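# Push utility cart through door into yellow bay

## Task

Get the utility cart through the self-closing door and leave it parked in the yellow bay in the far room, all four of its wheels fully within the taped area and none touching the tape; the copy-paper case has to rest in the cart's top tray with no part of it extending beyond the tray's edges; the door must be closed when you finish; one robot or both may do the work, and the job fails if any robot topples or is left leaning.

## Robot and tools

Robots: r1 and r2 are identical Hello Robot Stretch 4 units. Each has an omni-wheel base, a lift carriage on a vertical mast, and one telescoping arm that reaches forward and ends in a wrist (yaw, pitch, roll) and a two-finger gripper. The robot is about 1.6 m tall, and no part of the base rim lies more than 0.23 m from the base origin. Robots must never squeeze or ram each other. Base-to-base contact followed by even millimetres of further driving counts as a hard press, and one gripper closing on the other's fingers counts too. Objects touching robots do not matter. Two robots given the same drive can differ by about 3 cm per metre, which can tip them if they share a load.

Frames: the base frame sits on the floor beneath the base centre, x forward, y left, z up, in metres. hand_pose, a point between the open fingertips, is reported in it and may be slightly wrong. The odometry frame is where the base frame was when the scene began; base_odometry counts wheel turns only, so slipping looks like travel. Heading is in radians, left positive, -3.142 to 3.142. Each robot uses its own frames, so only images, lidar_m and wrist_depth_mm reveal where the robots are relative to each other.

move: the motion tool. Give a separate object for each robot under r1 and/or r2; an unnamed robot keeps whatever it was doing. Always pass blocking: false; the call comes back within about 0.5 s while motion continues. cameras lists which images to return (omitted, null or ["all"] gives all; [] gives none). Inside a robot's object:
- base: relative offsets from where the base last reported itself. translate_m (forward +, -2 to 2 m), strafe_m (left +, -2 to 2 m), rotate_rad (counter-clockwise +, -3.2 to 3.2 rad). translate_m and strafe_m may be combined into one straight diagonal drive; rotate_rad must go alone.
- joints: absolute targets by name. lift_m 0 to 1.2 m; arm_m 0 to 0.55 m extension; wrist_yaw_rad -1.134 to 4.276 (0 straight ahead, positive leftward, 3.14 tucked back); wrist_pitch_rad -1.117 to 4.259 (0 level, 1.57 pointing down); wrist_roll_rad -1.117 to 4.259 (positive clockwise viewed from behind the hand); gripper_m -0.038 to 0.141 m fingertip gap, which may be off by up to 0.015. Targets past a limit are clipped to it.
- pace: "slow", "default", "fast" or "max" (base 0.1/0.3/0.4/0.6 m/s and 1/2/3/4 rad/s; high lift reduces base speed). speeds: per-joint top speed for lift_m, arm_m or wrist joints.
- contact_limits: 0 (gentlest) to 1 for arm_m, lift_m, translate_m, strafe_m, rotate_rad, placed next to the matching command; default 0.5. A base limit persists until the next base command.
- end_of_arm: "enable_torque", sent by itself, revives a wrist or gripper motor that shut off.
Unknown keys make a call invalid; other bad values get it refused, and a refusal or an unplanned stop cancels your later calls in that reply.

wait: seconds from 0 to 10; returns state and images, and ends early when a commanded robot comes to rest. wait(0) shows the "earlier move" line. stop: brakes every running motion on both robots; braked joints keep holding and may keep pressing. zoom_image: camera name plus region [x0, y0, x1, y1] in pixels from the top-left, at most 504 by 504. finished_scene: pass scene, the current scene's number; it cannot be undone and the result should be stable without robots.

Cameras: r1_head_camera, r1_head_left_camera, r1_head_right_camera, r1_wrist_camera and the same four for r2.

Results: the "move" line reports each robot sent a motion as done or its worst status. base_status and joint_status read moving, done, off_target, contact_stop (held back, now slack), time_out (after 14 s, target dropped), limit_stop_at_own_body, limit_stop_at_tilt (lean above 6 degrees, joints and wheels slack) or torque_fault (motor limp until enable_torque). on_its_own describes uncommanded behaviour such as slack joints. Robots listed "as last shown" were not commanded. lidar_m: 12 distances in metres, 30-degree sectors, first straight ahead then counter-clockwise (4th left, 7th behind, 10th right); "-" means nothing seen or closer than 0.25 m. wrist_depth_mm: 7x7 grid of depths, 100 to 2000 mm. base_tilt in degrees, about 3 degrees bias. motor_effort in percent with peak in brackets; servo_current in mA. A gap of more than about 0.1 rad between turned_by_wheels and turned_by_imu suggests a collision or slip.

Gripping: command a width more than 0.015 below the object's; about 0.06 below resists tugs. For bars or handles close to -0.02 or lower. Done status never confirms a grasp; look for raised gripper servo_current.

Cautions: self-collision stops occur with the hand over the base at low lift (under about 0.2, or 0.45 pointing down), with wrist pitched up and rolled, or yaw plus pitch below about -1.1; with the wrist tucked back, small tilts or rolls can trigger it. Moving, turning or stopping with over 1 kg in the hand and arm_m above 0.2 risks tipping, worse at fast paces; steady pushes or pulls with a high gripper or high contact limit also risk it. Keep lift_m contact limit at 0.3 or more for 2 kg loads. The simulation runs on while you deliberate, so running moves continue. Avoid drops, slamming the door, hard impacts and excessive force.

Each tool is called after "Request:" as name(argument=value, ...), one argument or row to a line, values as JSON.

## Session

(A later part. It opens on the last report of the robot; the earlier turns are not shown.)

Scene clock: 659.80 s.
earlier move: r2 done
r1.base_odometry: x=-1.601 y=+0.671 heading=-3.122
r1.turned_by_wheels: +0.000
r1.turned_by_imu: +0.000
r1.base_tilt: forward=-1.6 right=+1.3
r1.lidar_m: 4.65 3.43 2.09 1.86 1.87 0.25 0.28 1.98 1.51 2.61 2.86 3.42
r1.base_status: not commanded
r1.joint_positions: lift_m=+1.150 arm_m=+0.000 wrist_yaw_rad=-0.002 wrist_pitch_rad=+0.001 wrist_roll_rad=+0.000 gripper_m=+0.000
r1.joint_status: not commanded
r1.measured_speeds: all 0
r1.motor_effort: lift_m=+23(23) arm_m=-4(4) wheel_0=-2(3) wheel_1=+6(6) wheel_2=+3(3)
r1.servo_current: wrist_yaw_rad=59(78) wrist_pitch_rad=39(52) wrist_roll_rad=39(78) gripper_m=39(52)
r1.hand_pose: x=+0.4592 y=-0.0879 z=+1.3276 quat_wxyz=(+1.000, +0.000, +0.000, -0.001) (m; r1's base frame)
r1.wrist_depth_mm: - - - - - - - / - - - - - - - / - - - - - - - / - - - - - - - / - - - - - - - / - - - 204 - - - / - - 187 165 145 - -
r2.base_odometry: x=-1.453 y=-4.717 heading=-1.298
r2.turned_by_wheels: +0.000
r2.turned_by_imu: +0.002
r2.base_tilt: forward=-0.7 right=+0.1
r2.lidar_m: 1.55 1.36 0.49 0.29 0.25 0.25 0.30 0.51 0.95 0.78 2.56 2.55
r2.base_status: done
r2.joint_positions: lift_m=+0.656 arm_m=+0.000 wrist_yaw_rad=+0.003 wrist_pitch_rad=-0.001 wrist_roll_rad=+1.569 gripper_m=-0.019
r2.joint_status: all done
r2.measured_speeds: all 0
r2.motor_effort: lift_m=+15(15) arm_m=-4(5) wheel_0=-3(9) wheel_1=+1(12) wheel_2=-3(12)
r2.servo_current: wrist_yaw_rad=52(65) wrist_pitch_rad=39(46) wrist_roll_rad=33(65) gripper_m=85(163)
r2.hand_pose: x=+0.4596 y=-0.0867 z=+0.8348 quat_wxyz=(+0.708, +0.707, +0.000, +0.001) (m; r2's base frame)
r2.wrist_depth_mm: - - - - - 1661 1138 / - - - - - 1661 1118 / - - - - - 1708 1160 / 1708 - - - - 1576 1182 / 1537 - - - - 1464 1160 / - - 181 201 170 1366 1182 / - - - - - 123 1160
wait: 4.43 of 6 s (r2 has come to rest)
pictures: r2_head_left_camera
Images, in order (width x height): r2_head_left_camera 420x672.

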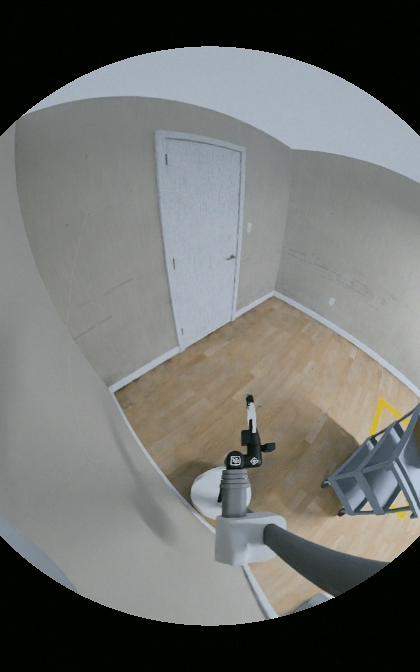

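Request:
move(
  blocking=false,
  r2={"base":{"translate_m":0.4,"strafe_m":-0.1}},
  cameras=[],
)

Request:
wait(
  seconds=4,
  cameras=[],
)

Request:
move(
  blocking=false,
  r2={"base":{"rotate_rad":-2.3}},
  cameras=[],
)

Request:
wait(
  seconds=4,
  cameras=["r2_head_camera","r2_head_left_camera","r2_wrist_camera"],
)

Scene clock: 666.83 s.
move: r2 moving
r1: as last shown
r1.lidar_m: 4.65 3.39 2.13 1.86 1.86 0.25 0.32 2.00 1.54 2.62 2.86 3.44
r1.motor_effort: lift_m=+23(23) arm_m=-4(4) wheel_0=-2(2) wheel_1=+5(6) wheel_2=+3(3)
r1.servo_current: wrist_yaw_rad=46(65) wrist_pitch_rad=39(46) wrist_roll_rad=46(65) gripper_m=39(46)
r1.wrist_depth_mm: - - - - - - - / - - - - - - - / - - - - - - - / - - - - - - - / - - - - - - - / - - - 204 - - - / - - 188 164 145 - -
r2.base_odometry: x=-1.452 y=-4.749 heading=-1.298
r2.turned_by_wheels: +0.000
r2.turned_by_imu: +0.001
r2.base_tilt: forward=-0.7 right=+0.1
r2.lidar_m: 1.55 1.34 0.56 0.33 0.26 0.26 0.34 0.58 0.87 0.79 2.52 2.54
r2.base_status: translate_m moving; strafe_m moving
r2.joint_positions: lift_m=+0.656 arm_m=+0.000 wrist_yaw_rad=+0.003 wrist_pitch_rad=-0.001 wrist_roll_rad=+1.569 gripper_m=-0.019
r2.joint_status: not commanded
r2.measured_speeds: translate_m=+0.121 strafe_m=-0.031 rotate_rad=-0.001 lift_m=+0.000 arm_m=+0.000 wrist_yaw_rad=+0.000 wrist_pitch_rad=+0.000 wrist_roll_rad=+0.000
r2.motor_effort: lift_m=+15(15) arm_m=-5(5) wheel_0=+8(9) wheel_1=+6(6) wheel_2=-11(13)
r2.servo_current: wrist_yaw_rad=59(59) wrist_pitch_rad=39(46) wrist_roll_rad=39(59) gripper_m=91(91)
r2.hand_pose: x=+0.4596 y=-0.0867 z=+0.8348 quat_wxyz=(+0.708, +0.707, +0.000, +0.001) (m; r2's base frame)
r2.wrist_depth_mm: - - - - - 1618 1118 / - - - - - 1708 1160 / - - - - - 1708 1160 / 1618 - - - - 1576 1182 / 1499 - - - - 1430 1182 / - - 181 200 170 1308 1160 / - - - - - - 1160
pictures: none
No camera images: "cameras" was empty.

Scene clock: 669.17 s.
earlier move: r2 done
r1.base_odometry: x=-1.601 y=+0.671 heading=-3.122
r1.turned_by_wheels: +0.000
r1.turned_by_imu: +0.000
r1.base_tilt: forward=-1.6 right=+1.3
r1.lidar_m: 4.64 3.42 2.10 1.86 1.87 0.25 0.32 2.00 1.52 2.61 2.87 3.43
r1.base_status: not commanded
r1.joint_positions: lift_m=+1.150 arm_m=+0.000 wrist_yaw_rad=-0.002 wrist_pitch_rad=+0.001 wrist_roll_rad=+0.000 gripper_m=+0.000
r1.joint_status: not commanded
r1.measured_speeds: all 0
r1.motor_effort: lift_m=+23(23) arm_m=-4(4) wheel_0=-2(3) wheel_1=+5(6) wheel_2=+3(3)
r1.servo_current: wrist_yaw_rad=59(72) wrist_pitch_rad=46(52) wrist_roll_rad=52(65) gripper_m=46(52)
r1.hand_pose: x=+0.4592 y=-0.0879 z=+1.3276 quat_wxyz=(+1.000, +0.000, +0.000, -0.001) (m; r1's base frame)
r1.wrist_depth_mm: - - - - - - - / - - - - - - - / - - - - - - - / - - - - - - - / - - - - - - - / - - - 204 - - - / - - 188 164 145 - -
r2.base_odometry: x=-1.441 y=-5.129 heading=-1.298
r2.turned_by_wheels: +0.000
r2.turned_by_imu: +0.001
r2.base_tilt: forward=-0.7 right=+0.0
r2.lidar_m: 1.31 1.14 1.15 0.68 0.58 0.59 0.70 1.84 0.78 1.09 2.21 2.20
r2.base_status: done
r2.joint_positions: lift_m=+0.656 arm_m=+0.000 wrist_yaw_rad=+0.003 wrist_pitch_rad=-0.001 wrist_roll_rad=+1.569 gripper_m=-0.019
r2.joint_status: not commanded
r2.measured_speeds: all 0
r2.motor_effort: lift_m=+15(15) arm_m=-4(5) wheel_0=+2(13) wheel_1=+4(7) wheel_2=-4(14)
r2.servo_current: wrist_yaw_rad=46(59) wrist_pitch_rad=39(46) wrist_roll_rad=52(65) gripper_m=91(98)
r2.hand_pose: x=+0.4596 y=-0.0867 z=+0.8348 quat_wxyz=(+0.708, +0.707, +0.000, +0.001) (m; r2's base frame)
r2.wrist_depth_mm: - - - - - 1708 1118 / - - - - - 1708 1138 / - - - - - 1537 1160 / - - - - - 1397 1160 / - - - 212 - - 1160 / - - 181 200 170 - 1118 / - - - - - - 991
wait: 2.33 of 4 s (r2 has come to rest)
pictures: none
No camera images: "cameras" was empty.

Scene clock: 669.67 s.
move: r2 moving
r1: as last shown
r1.lidar_m: 4.64 3.41 2.11 1.86 1.89 0.25 0.30 1.99 1.50 2.62 2.86 3.42
r1.motor_effort: lift_m=+23(23) arm_m=-4(4) wheel_0=-2(3) wheel_1=+6(6) wheel_2=+3(3)
r1.servo_current: wrist_yaw_rad=39(65) wrist_pitch_rad=39(46) wrist_roll_rad=65(65) gripper_m=39(46)
r1.wrist_depth_mm: - - - - - - - / - - - - - - - / - - - - - - - / - - - - - - - / - - - - - - - / - - - 203 - - - / - - 187 164 145 - -
r2.base_odometry: x=-1.441 y=-5.129 heading=-1.549
r2.turned_by_wheels: -0.252
r2.turned_by_imu: -0.244
r2.base_tilt: forward=-0.7 right=+0.1
r2.lidar_m: 1.51 1.16 1.15 0.83 0.60 0.57 0.63 0.87 0.79 0.86 2.29 2.21
r2.base_status: rotate_rad moving
r2.joint_positions: lift_m=+0.656 arm_m=+0.000 wrist_yaw_rad=+0.003 wrist_pitch_rad=-0.001 wrist_roll_rad=+1.569 gripper_m=-0.019
r2.joint_status: not commanded
r2.measured_speeds: translate_m=-0.001 strafe_m=-0.002 rotate_rad=-0.975 lift_m=+0.000 arm_m=+0.000 wrist_yaw_rad=+0.000 wrist_pitch_rad=+0.000 wrist_roll_rad=+0.000
r2.motor_effort: lift_m=+15(15) arm_m=-4(4) wheel_0=+6(12) wheel_1=+9(10) wheel_2=+10(11)
r2.servo_current: wrist_yaw_rad=46(59) wrist_pitch_rad=46(46) wrist_roll_rad=59(59) gripper_m=91(98)
r2.hand_pose: x=+0.4596 y=-0.0867 z=+0.8348 quat_wxyz=(+0.708, +0.707, +0.000, +0.001) (m; r2's base frame)
r2.wrist_depth_mm: - - - - - 1618 1138 / - - - - - 1708 1138 / - - - - - 1708 1160 / - - - - - 1576 1182 / - - - - - 1464 1182 / - - 181 201 169 1308 1160 / - - - - - - 1098
pictures: none
No camera images: "cameras" was empty.

Scene clock: 671.60 s.
earlier move: r2 done
r1.base_odometry: x=-1.601 y=+0.671 heading=-3.122
r1.turned_by_wheels: +0.000
r1.turned_by_imu: +0.000
r1.base_tilt: forward=-1.6 right=+1.3
r1.lidar_m: 4.64 3.41 2.09 1.87 1.88 0.25 0.30 1.98 1.50 2.62 2.85 3.44
r1.base_status: not commanded
r1.joint_positions: lift_m=+1.150 arm_m=+0.000 wrist_yaw_rad=-0.002 wrist_pitch_rad=+0.001 wrist_roll_rad=+0.000 gripper_m=+0.000
r1.joint_status: not commanded
r1.measured_speeds: all 0
r1.motor_effort: lift_m=+23(23) arm_m=-4(4) wheel_0=-2(3) wheel_1=+6(6) wheel_2=+3(3)
r1.servo_current: wrist_yaw_rad=39(65) wrist_pitch_rad=39(52) wrist_roll_rad=46(65) gripper_m=46(52)
r1.hand_pose: x=+0.4592 y=-0.0879 z=+1.3276 quat_wxyz=(+1.000, +0.000, +0.000, -0.001) (m; r1's base frame)
r1.wrist_depth_mm: - - - - - - - / - - - - - - - / - - - - - - - / - - - - - - - / - - - - - - - / - - - 204 - - - / - - 187 164 145 - -
r2.base_odometry: x=-1.441 y=-5.129 heading=+2.686
r2.turned_by_wheels: -2.047
r2.turned_by_imu: -1.993
r2.base_tilt: forward=-0.7 right=+0.1
r2.lidar_m: 0.80 0.88 2.27 2.22 1.49 1.17 1.15 0.79 0.59 0.59 0.66 1.84
r2.base_status: done
r2.joint_positions: lift_m=+0.656 arm_m=+0.000 wrist_yaw_rad=+0.003 wrist_pitch_rad=-0.001 wrist_roll_rad=+1.569 gripper_m=-0.019
r2.joint_status: not commanded
r2.measured_speeds: all 0
r2.motor_effort: lift_m=+15(15) arm_m=-4(5) wheel_0=+4(12) wheel_1=+3(12) wheel_2=+5(12)
r2.servo_current: wrist_yaw_rad=52(59) wrist_pitch_rad=46(46) wrist_roll_rad=46(59) gripper_m=98(98)
r2.hand_pose: x=+0.4596 y=-0.0867 z=+0.8348 quat_wxyz=(+0.708, +0.707, +0.000, +0.001) (m; r2's base frame)
r2.wrist_depth_mm: - - - - - 1430 1160 / - - - - - 1661 1160 / - - - - - 1708 1182 / - - - - - 1708 1182 / - - - - - 1576 1008 / - - 186 202 179 1118 - / - - 946 - - - -
wait: 1.93 of 4 s (r2 has come to rest)
pictures: r2_head_camera, r2_head_left_camera, r2_wrist_camera
Images, in order (width x height): r2_head_camera 420x560, r2_head_left_camera 420x672, r2_wrist_camera 616x392.

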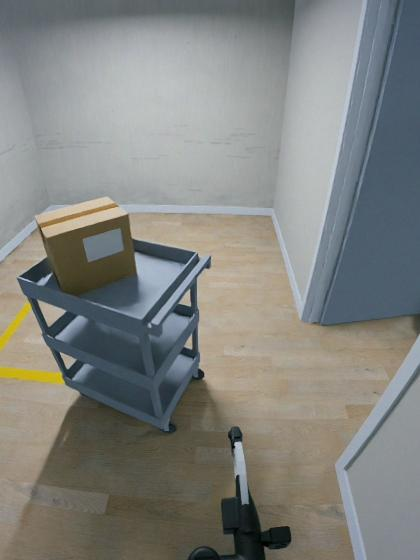

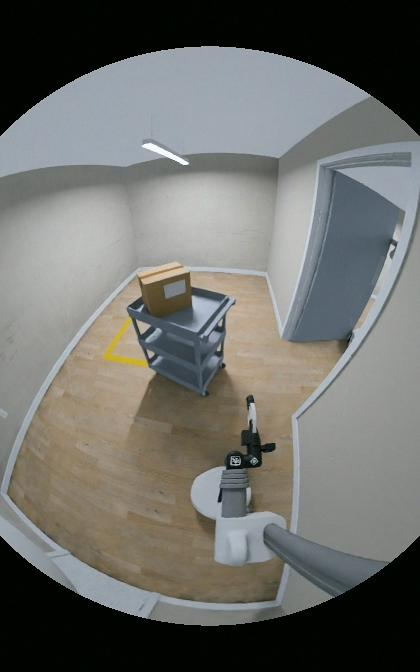

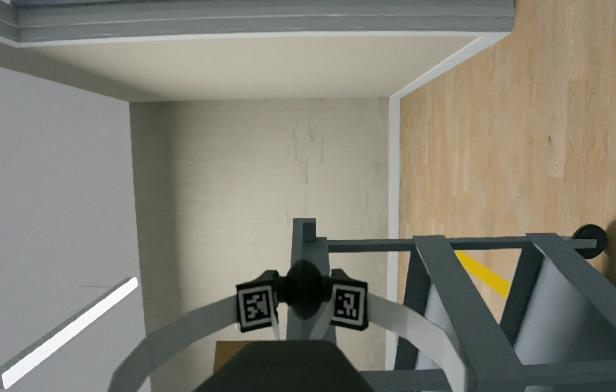

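Request:
move(
  blocking=false,
  r2={"base":{"strafe_m":0.32,"translate_m":0.1}},
  cameras=[],
)

Request:
wait(
  seconds=4,
  cameras=["r2_head_camera","r2_head_left_camera","r2_wrist_camera"],
)

Scene clock: 682.97 s.
move: r2 moving
r1: as last shown
r1.base_tilt: forward=-1.5 right=+1.3
r1.lidar_m: 4.64 3.40 2.10 1.86 1.86 0.25 0.31 1.97 1.54 2.62 2.86 3.48
r1.motor_effort: lift_m=+23(23) arm_m=-4(4) wheel_0=-2(2) wheel_1=+5(6) wheel_2=+3(3)
r1.servo_current: wrist_yaw_rad=59(65) wrist_pitch_rad=33(46) wrist_roll_rad=39(72) gripper_m=46(52)
r1.wrist_depth_mm: - - - - - - - / - - - - - - - / - - - - - - - / - - - - - - - / - - - - - - - / - - - 203 - - - / - - 187 164 145 - -
r2.base_odometry: x=-1.463 y=-5.152 heading=+2.686
r2.turned_by_wheels: -0.001
r2.turned_by_imu: +0.000
r2.base_tilt: forward=-0.6 right=+0.1
r2.lidar_m: 0.78 0.91 2.23 2.16 1.46 1.15 1.14 0.81 0.62 0.61 0.68 1.83
r2.base_status: translate_m moving; strafe_m moving
r2.joint_positions: lift_m=+0.656 arm_m=+0.000 wrist_yaw_rad=+0.003 wrist_pitch_rad=-0.001 wrist_roll_rad=+1.569 gripper_m=-0.019
r2.joint_status: not commanded
r2.measured_speeds: translate_m=+0.037 strafe_m=+0.118 rotate_rad=-0.003 lift_m=+0.000 arm_m=+0.000 wrist_yaw_rad=+0.000 wrist_pitch_rad=+0.000 wrist_roll_rad=+0.000
r2.motor_effort: lift_m=+15(15) arm_m=-4(5) wheel_0=-11(11) wheel_1=+10(12) wheel_2=-8(8)
r2.servo_current: wrist_yaw_rad=52(59) wrist_pitch_rad=33(46) wrist_roll_rad=39(52) gripper_m=91(98)
r2.hand_pose: x=+0.4596 y=-0.0867 z=+0.8348 quat_wxyz=(+0.708, +0.707, +0.000, +0.001) (m; r2's base frame)
r2.wrist_depth_mm: - - - - - 1464 1160 / - - - - - 1618 1160 / - - - - - 1708 1160 / - - - - - 1661 1182 / - - - 991 - 1060 1008 / - - 187 202 179 778 - / - - 931 - - - -
pictures: none
No camera images: "cameras" was empty.

Scene clock: 685.03 s.
earlier move: r2 done
r1.base_odometry: x=-1.601 y=+0.671 heading=-3.122
r1.turned_by_wheels: +0.000
r1.turned_by_imu: +0.000
r1.base_tilt: forward=-1.6 right=+1.3
r1.lidar_m: 4.63 3.39 2.08 1.85 1.88 0.25 0.28 1.99 1.52 2.62 2.85 3.45
r1.base_status: not commanded
r1.joint_positions: lift_m=+1.150 arm_m=+0.000 wrist_yaw_rad=-0.002 wrist_pitch_rad=+0.001 wrist_roll_rad=+0.000 gripper_m=+0.000
r1.joint_status: not commanded
r1.measured_speeds: all 0
r1.motor_effort: lift_m=+23(23) arm_m=-4(4) wheel_0=-2(2) wheel_1=+5(6) wheel_2=+3(3)
r1.servo_current: wrist_yaw_rad=52(65) wrist_pitch_rad=39(52) wrist_roll_rad=46(72) gripper_m=46(52)
r1.hand_pose: x=+0.4592 y=-0.0879 z=+1.3276 quat_wxyz=(+1.000, +0.000, +0.000, -0.001) (m; r1's base frame)
r1.wrist_depth_mm: - - - - - - - / - - - - - - - / - - - - - - - / - - - - - - - / - - - - - - - / - - - 204 - - - / - - 188 164 145 - -
r2.base_odometry: x=-1.672 y=-5.372 heading=+2.686
r2.turned_by_wheels: +0.000
r2.turned_by_imu: +0.001
r2.base_tilt: forward=-0.7 right=+0.1
r2.lidar_m: 0.72 0.95 1.94 1.88 1.62 1.24 1.19 1.19 0.94 0.91 0.99 0.74
r2.base_status: done
r2.joint_positions: lift_m=+0.656 arm_m=+0.000 wrist_yaw_rad=+0.003 wrist_pitch_rad=-0.001 wrist_roll_rad=+1.569 gripper_m=-0.019
r2.joint_status: not commanded
r2.measured_speeds: all 0
r2.motor_effort: lift_m=+15(15) arm_m=-4(5) wheel_0=-3(12) wheel_1=+0(13) wheel_2=-5(8)
r2.servo_current: wrist_yaw_rad=39(59) wrist_pitch_rad=46(52) wrist_roll_rad=39(59) gripper_m=91(98)
r2.hand_pose: x=+0.4596 y=-0.0867 z=+0.8348 quat_wxyz=(+0.708, +0.707, +0.000, +0.001) (m; r2's base frame)
r2.wrist_depth_mm: - - - - - 1618 1160 / - - - - - 1661 1138 / - - - 676 - 683 931 / - - - 508 517 517 504 / - - 831 525 - 544 - / - - 187 202 179 - - / - - 707 - - - 960
wait: 2.07 of 4 s (r2 has come to rest)
pictures: r2_head_camera, r2_head_left_camera, r2_wrist_camera
Images, in order (width x height): r2_head_camera 420x560, r2_head_left_camera 420x672, r2_wrist_camera 616x392.

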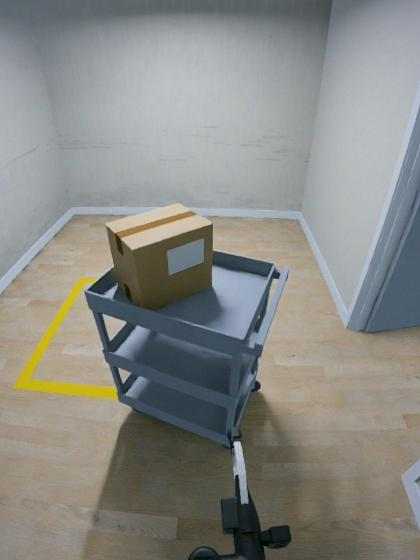

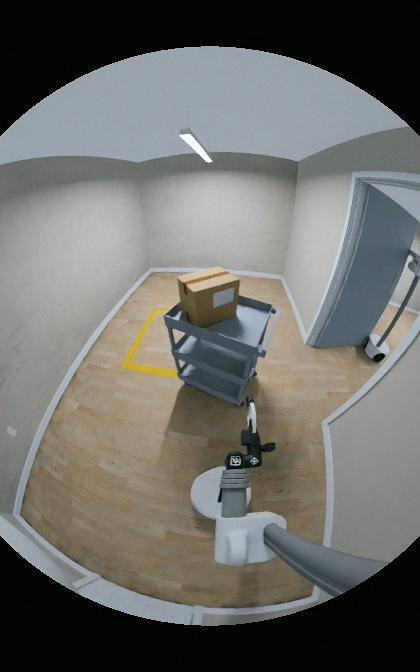

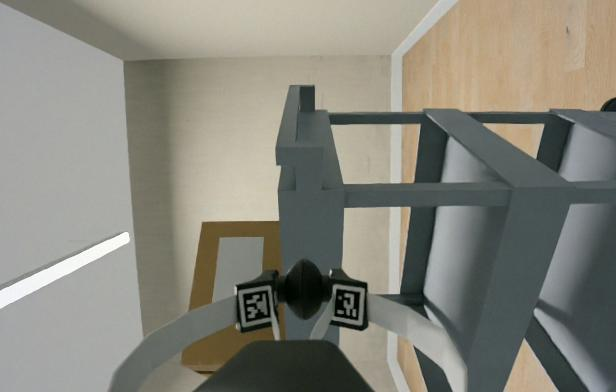

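Request:
move(
  blocking=false,
  r2={"base":{"translate_m":0.5,"strafe_m":0.1},"pace":"slow","contact_limits":{"translate_m":0.4}},
  cameras=[],
)

Request:
wait(
  seconds=7,
  cameras=["r2_head_camera","r2_head_left_camera"],
)

Scene clock: 691.47 s.
move: r2 moving
r1: as last shown
r1.lidar_m: 4.65 3.42 2.10 1.86 1.88 0.25 0.31 1.99 1.49 2.62 2.87 3.46
r1.motor_effort: lift_m=+23(23) arm_m=-4(4) wheel_0=-2(3) wheel_1=+5(6) wheel_2=+3(3)
r1.servo_current: wrist_yaw_rad=59(65) wrist_pitch_rad=46(46) wrist_roll_rad=46(65) gripper_m=39(46)
r2.base_odometry: x=-1.684 y=-5.369 heading=+2.686
r2.turned_by_wheels: +0.000
r2.turned_by_imu: +0.001
r2.base_tilt: forward=-0.7 right=+0.1
r2.lidar_m: 0.70 0.95 1.92 1.88 1.62 1.24 1.21 1.24 0.95 0.89 0.98 0.75
r2.base_status: translate_m moving; strafe_m moving
r2.joint_positions: lift_m=+0.656 arm_m=+0.000 wrist_yaw_rad=+0.003 wrist_pitch_rad=-0.001 wrist_roll_rad=+1.569 gripper_m=-0.019
r2.joint_status: not commanded
r2.measured_speeds: translate_m=+0.048 strafe_m=+0.010 rotate_rad=-0.001 lift_m=+0.000 arm_m=+0.000 wrist_yaw_rad=+0.000 wrist_pitch_rad=+0.000 wrist_roll_rad=+0.000
r2.motor_effort: lift_m=+15(15) arm_m=-4(4) wheel_0=+6(6) wheel_1=+7(8) wheel_2=-11(11)
r2.servo_current: wrist_yaw_rad=39(52) wrist_pitch_rad=46(46) wrist_roll_rad=39(52) gripper_m=91(98)
r2.contact_limits: translate_m 0.4
r2.hand_pose: x=+0.4596 y=-0.0867 z=+0.8348 quat_wxyz=(+0.708, +0.707, +0.000, +0.001) (m; r2's base frame)
r2.wrist_depth_mm: - - - - - 1618 1138 / - - - - - 1708 1138 / - - - 603 - 654 891 / - - - 496 - 496 492 / - - 798 517 - 539 - / - - 187 201 179 - - / - - 699 - - - 917
pictures: none
No camera images: "cameras" was empty.

Scene clock: 697.33 s.
earlier move: r2 done
r1.base_odometry: x=-1.601 y=+0.671 heading=-3.122
r1.turned_by_wheels: +0.000
r1.turned_by_imu: +0.000
r1.base_tilt: forward=-1.6 right=+1.3
r1.lidar_m: 4.65 3.37 2.11 1.86 1.87 0.25 0.29 2.06 1.52 2.61 2.85 3.47
r1.base_status: not commanded
r1.joint_positions: lift_m=+1.150 arm_m=+0.000 wrist_yaw_rad=-0.002 wrist_pitch_rad=+0.001 wrist_roll_rad=+0.000 gripper_m=+0.000
r1.joint_status: not commanded
r1.measured_speeds: all 0
r1.motor_effort: lift_m=+23(23) arm_m=-4(4) wheel_0=-2(3) wheel_1=+5(6) wheel_2=+3(3)
r1.servo_current: wrist_yaw_rad=52(65) wrist_pitch_rad=39(52) wrist_roll_rad=39(72) gripper_m=33(52)
r1.hand_pose: x=+0.4592 y=-0.0879 z=+1.3276 quat_wxyz=(+1.000, +0.000, +0.000, -0.001) (m; r1's base frame)
r1.wrist_depth_mm: - - - - - - - / - - - - - - - / - - - - - - - / - - - - - - - / - - - - - - - / - - - 204 - - - / - - 187 164 145 - -
r2.base_odometry: x=-2.164 y=-5.242 heading=+2.686
r2.turned_by_wheels: +0.000
r2.turned_by_imu: +0.001
r2.base_tilt: forward=-0.7 right=+0.1
r2.lidar_m: 0.44 0.50 1.75 1.73 1.88 1.71 1.68 1.41 1.09 1.06 1.56 0.47
r2.base_status: done
r2.joint_positions: lift_m=+0.656 arm_m=+0.000 wrist_yaw_rad=-0.001 wrist_pitch_rad=-0.001 wrist_roll_rad=+1.569 gripper_m=-0.019
r2.joint_status: not commanded
r2.measured_speeds: all 0
r2.motor_effort: lift_m=+15(15) arm_m=+4(5) wheel_0=+4(10) wheel_1=+6(8) wheel_2=-6(14)
r2.servo_current: wrist_yaw_rad=46(65) wrist_pitch_rad=39(46) wrist_roll_rad=52(65) gripper_m=78(98)
r2.contact_limits: translate_m 0.4
r2.hand_pose: x=+0.4592 y=-0.0877 z=+0.8348 quat_wxyz=(+0.708, +0.707, -0.001, +0.000) (m; r2's base frame)
r2.wrist_depth_mm: - - - 226 231 1537 1078 / - - - 227 229 1576 466 / - - - 230 - 683 - / - - - 231 - 683 - / - - 484 234 - 691 - / - 427 187 201 179 691 - / - 357 366 - - - -
wait: 5.87 of 7 s (r2 has come to rest)
pictures: r2_head_camera, r2_head_left_camera
Images, in order (width x height): r2_head_camera 420x560, r2_head_left_camera 420x672.

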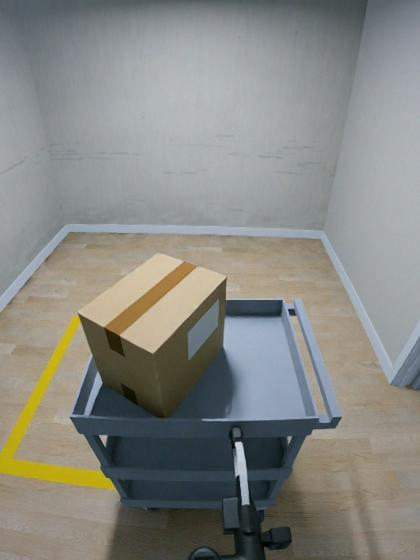

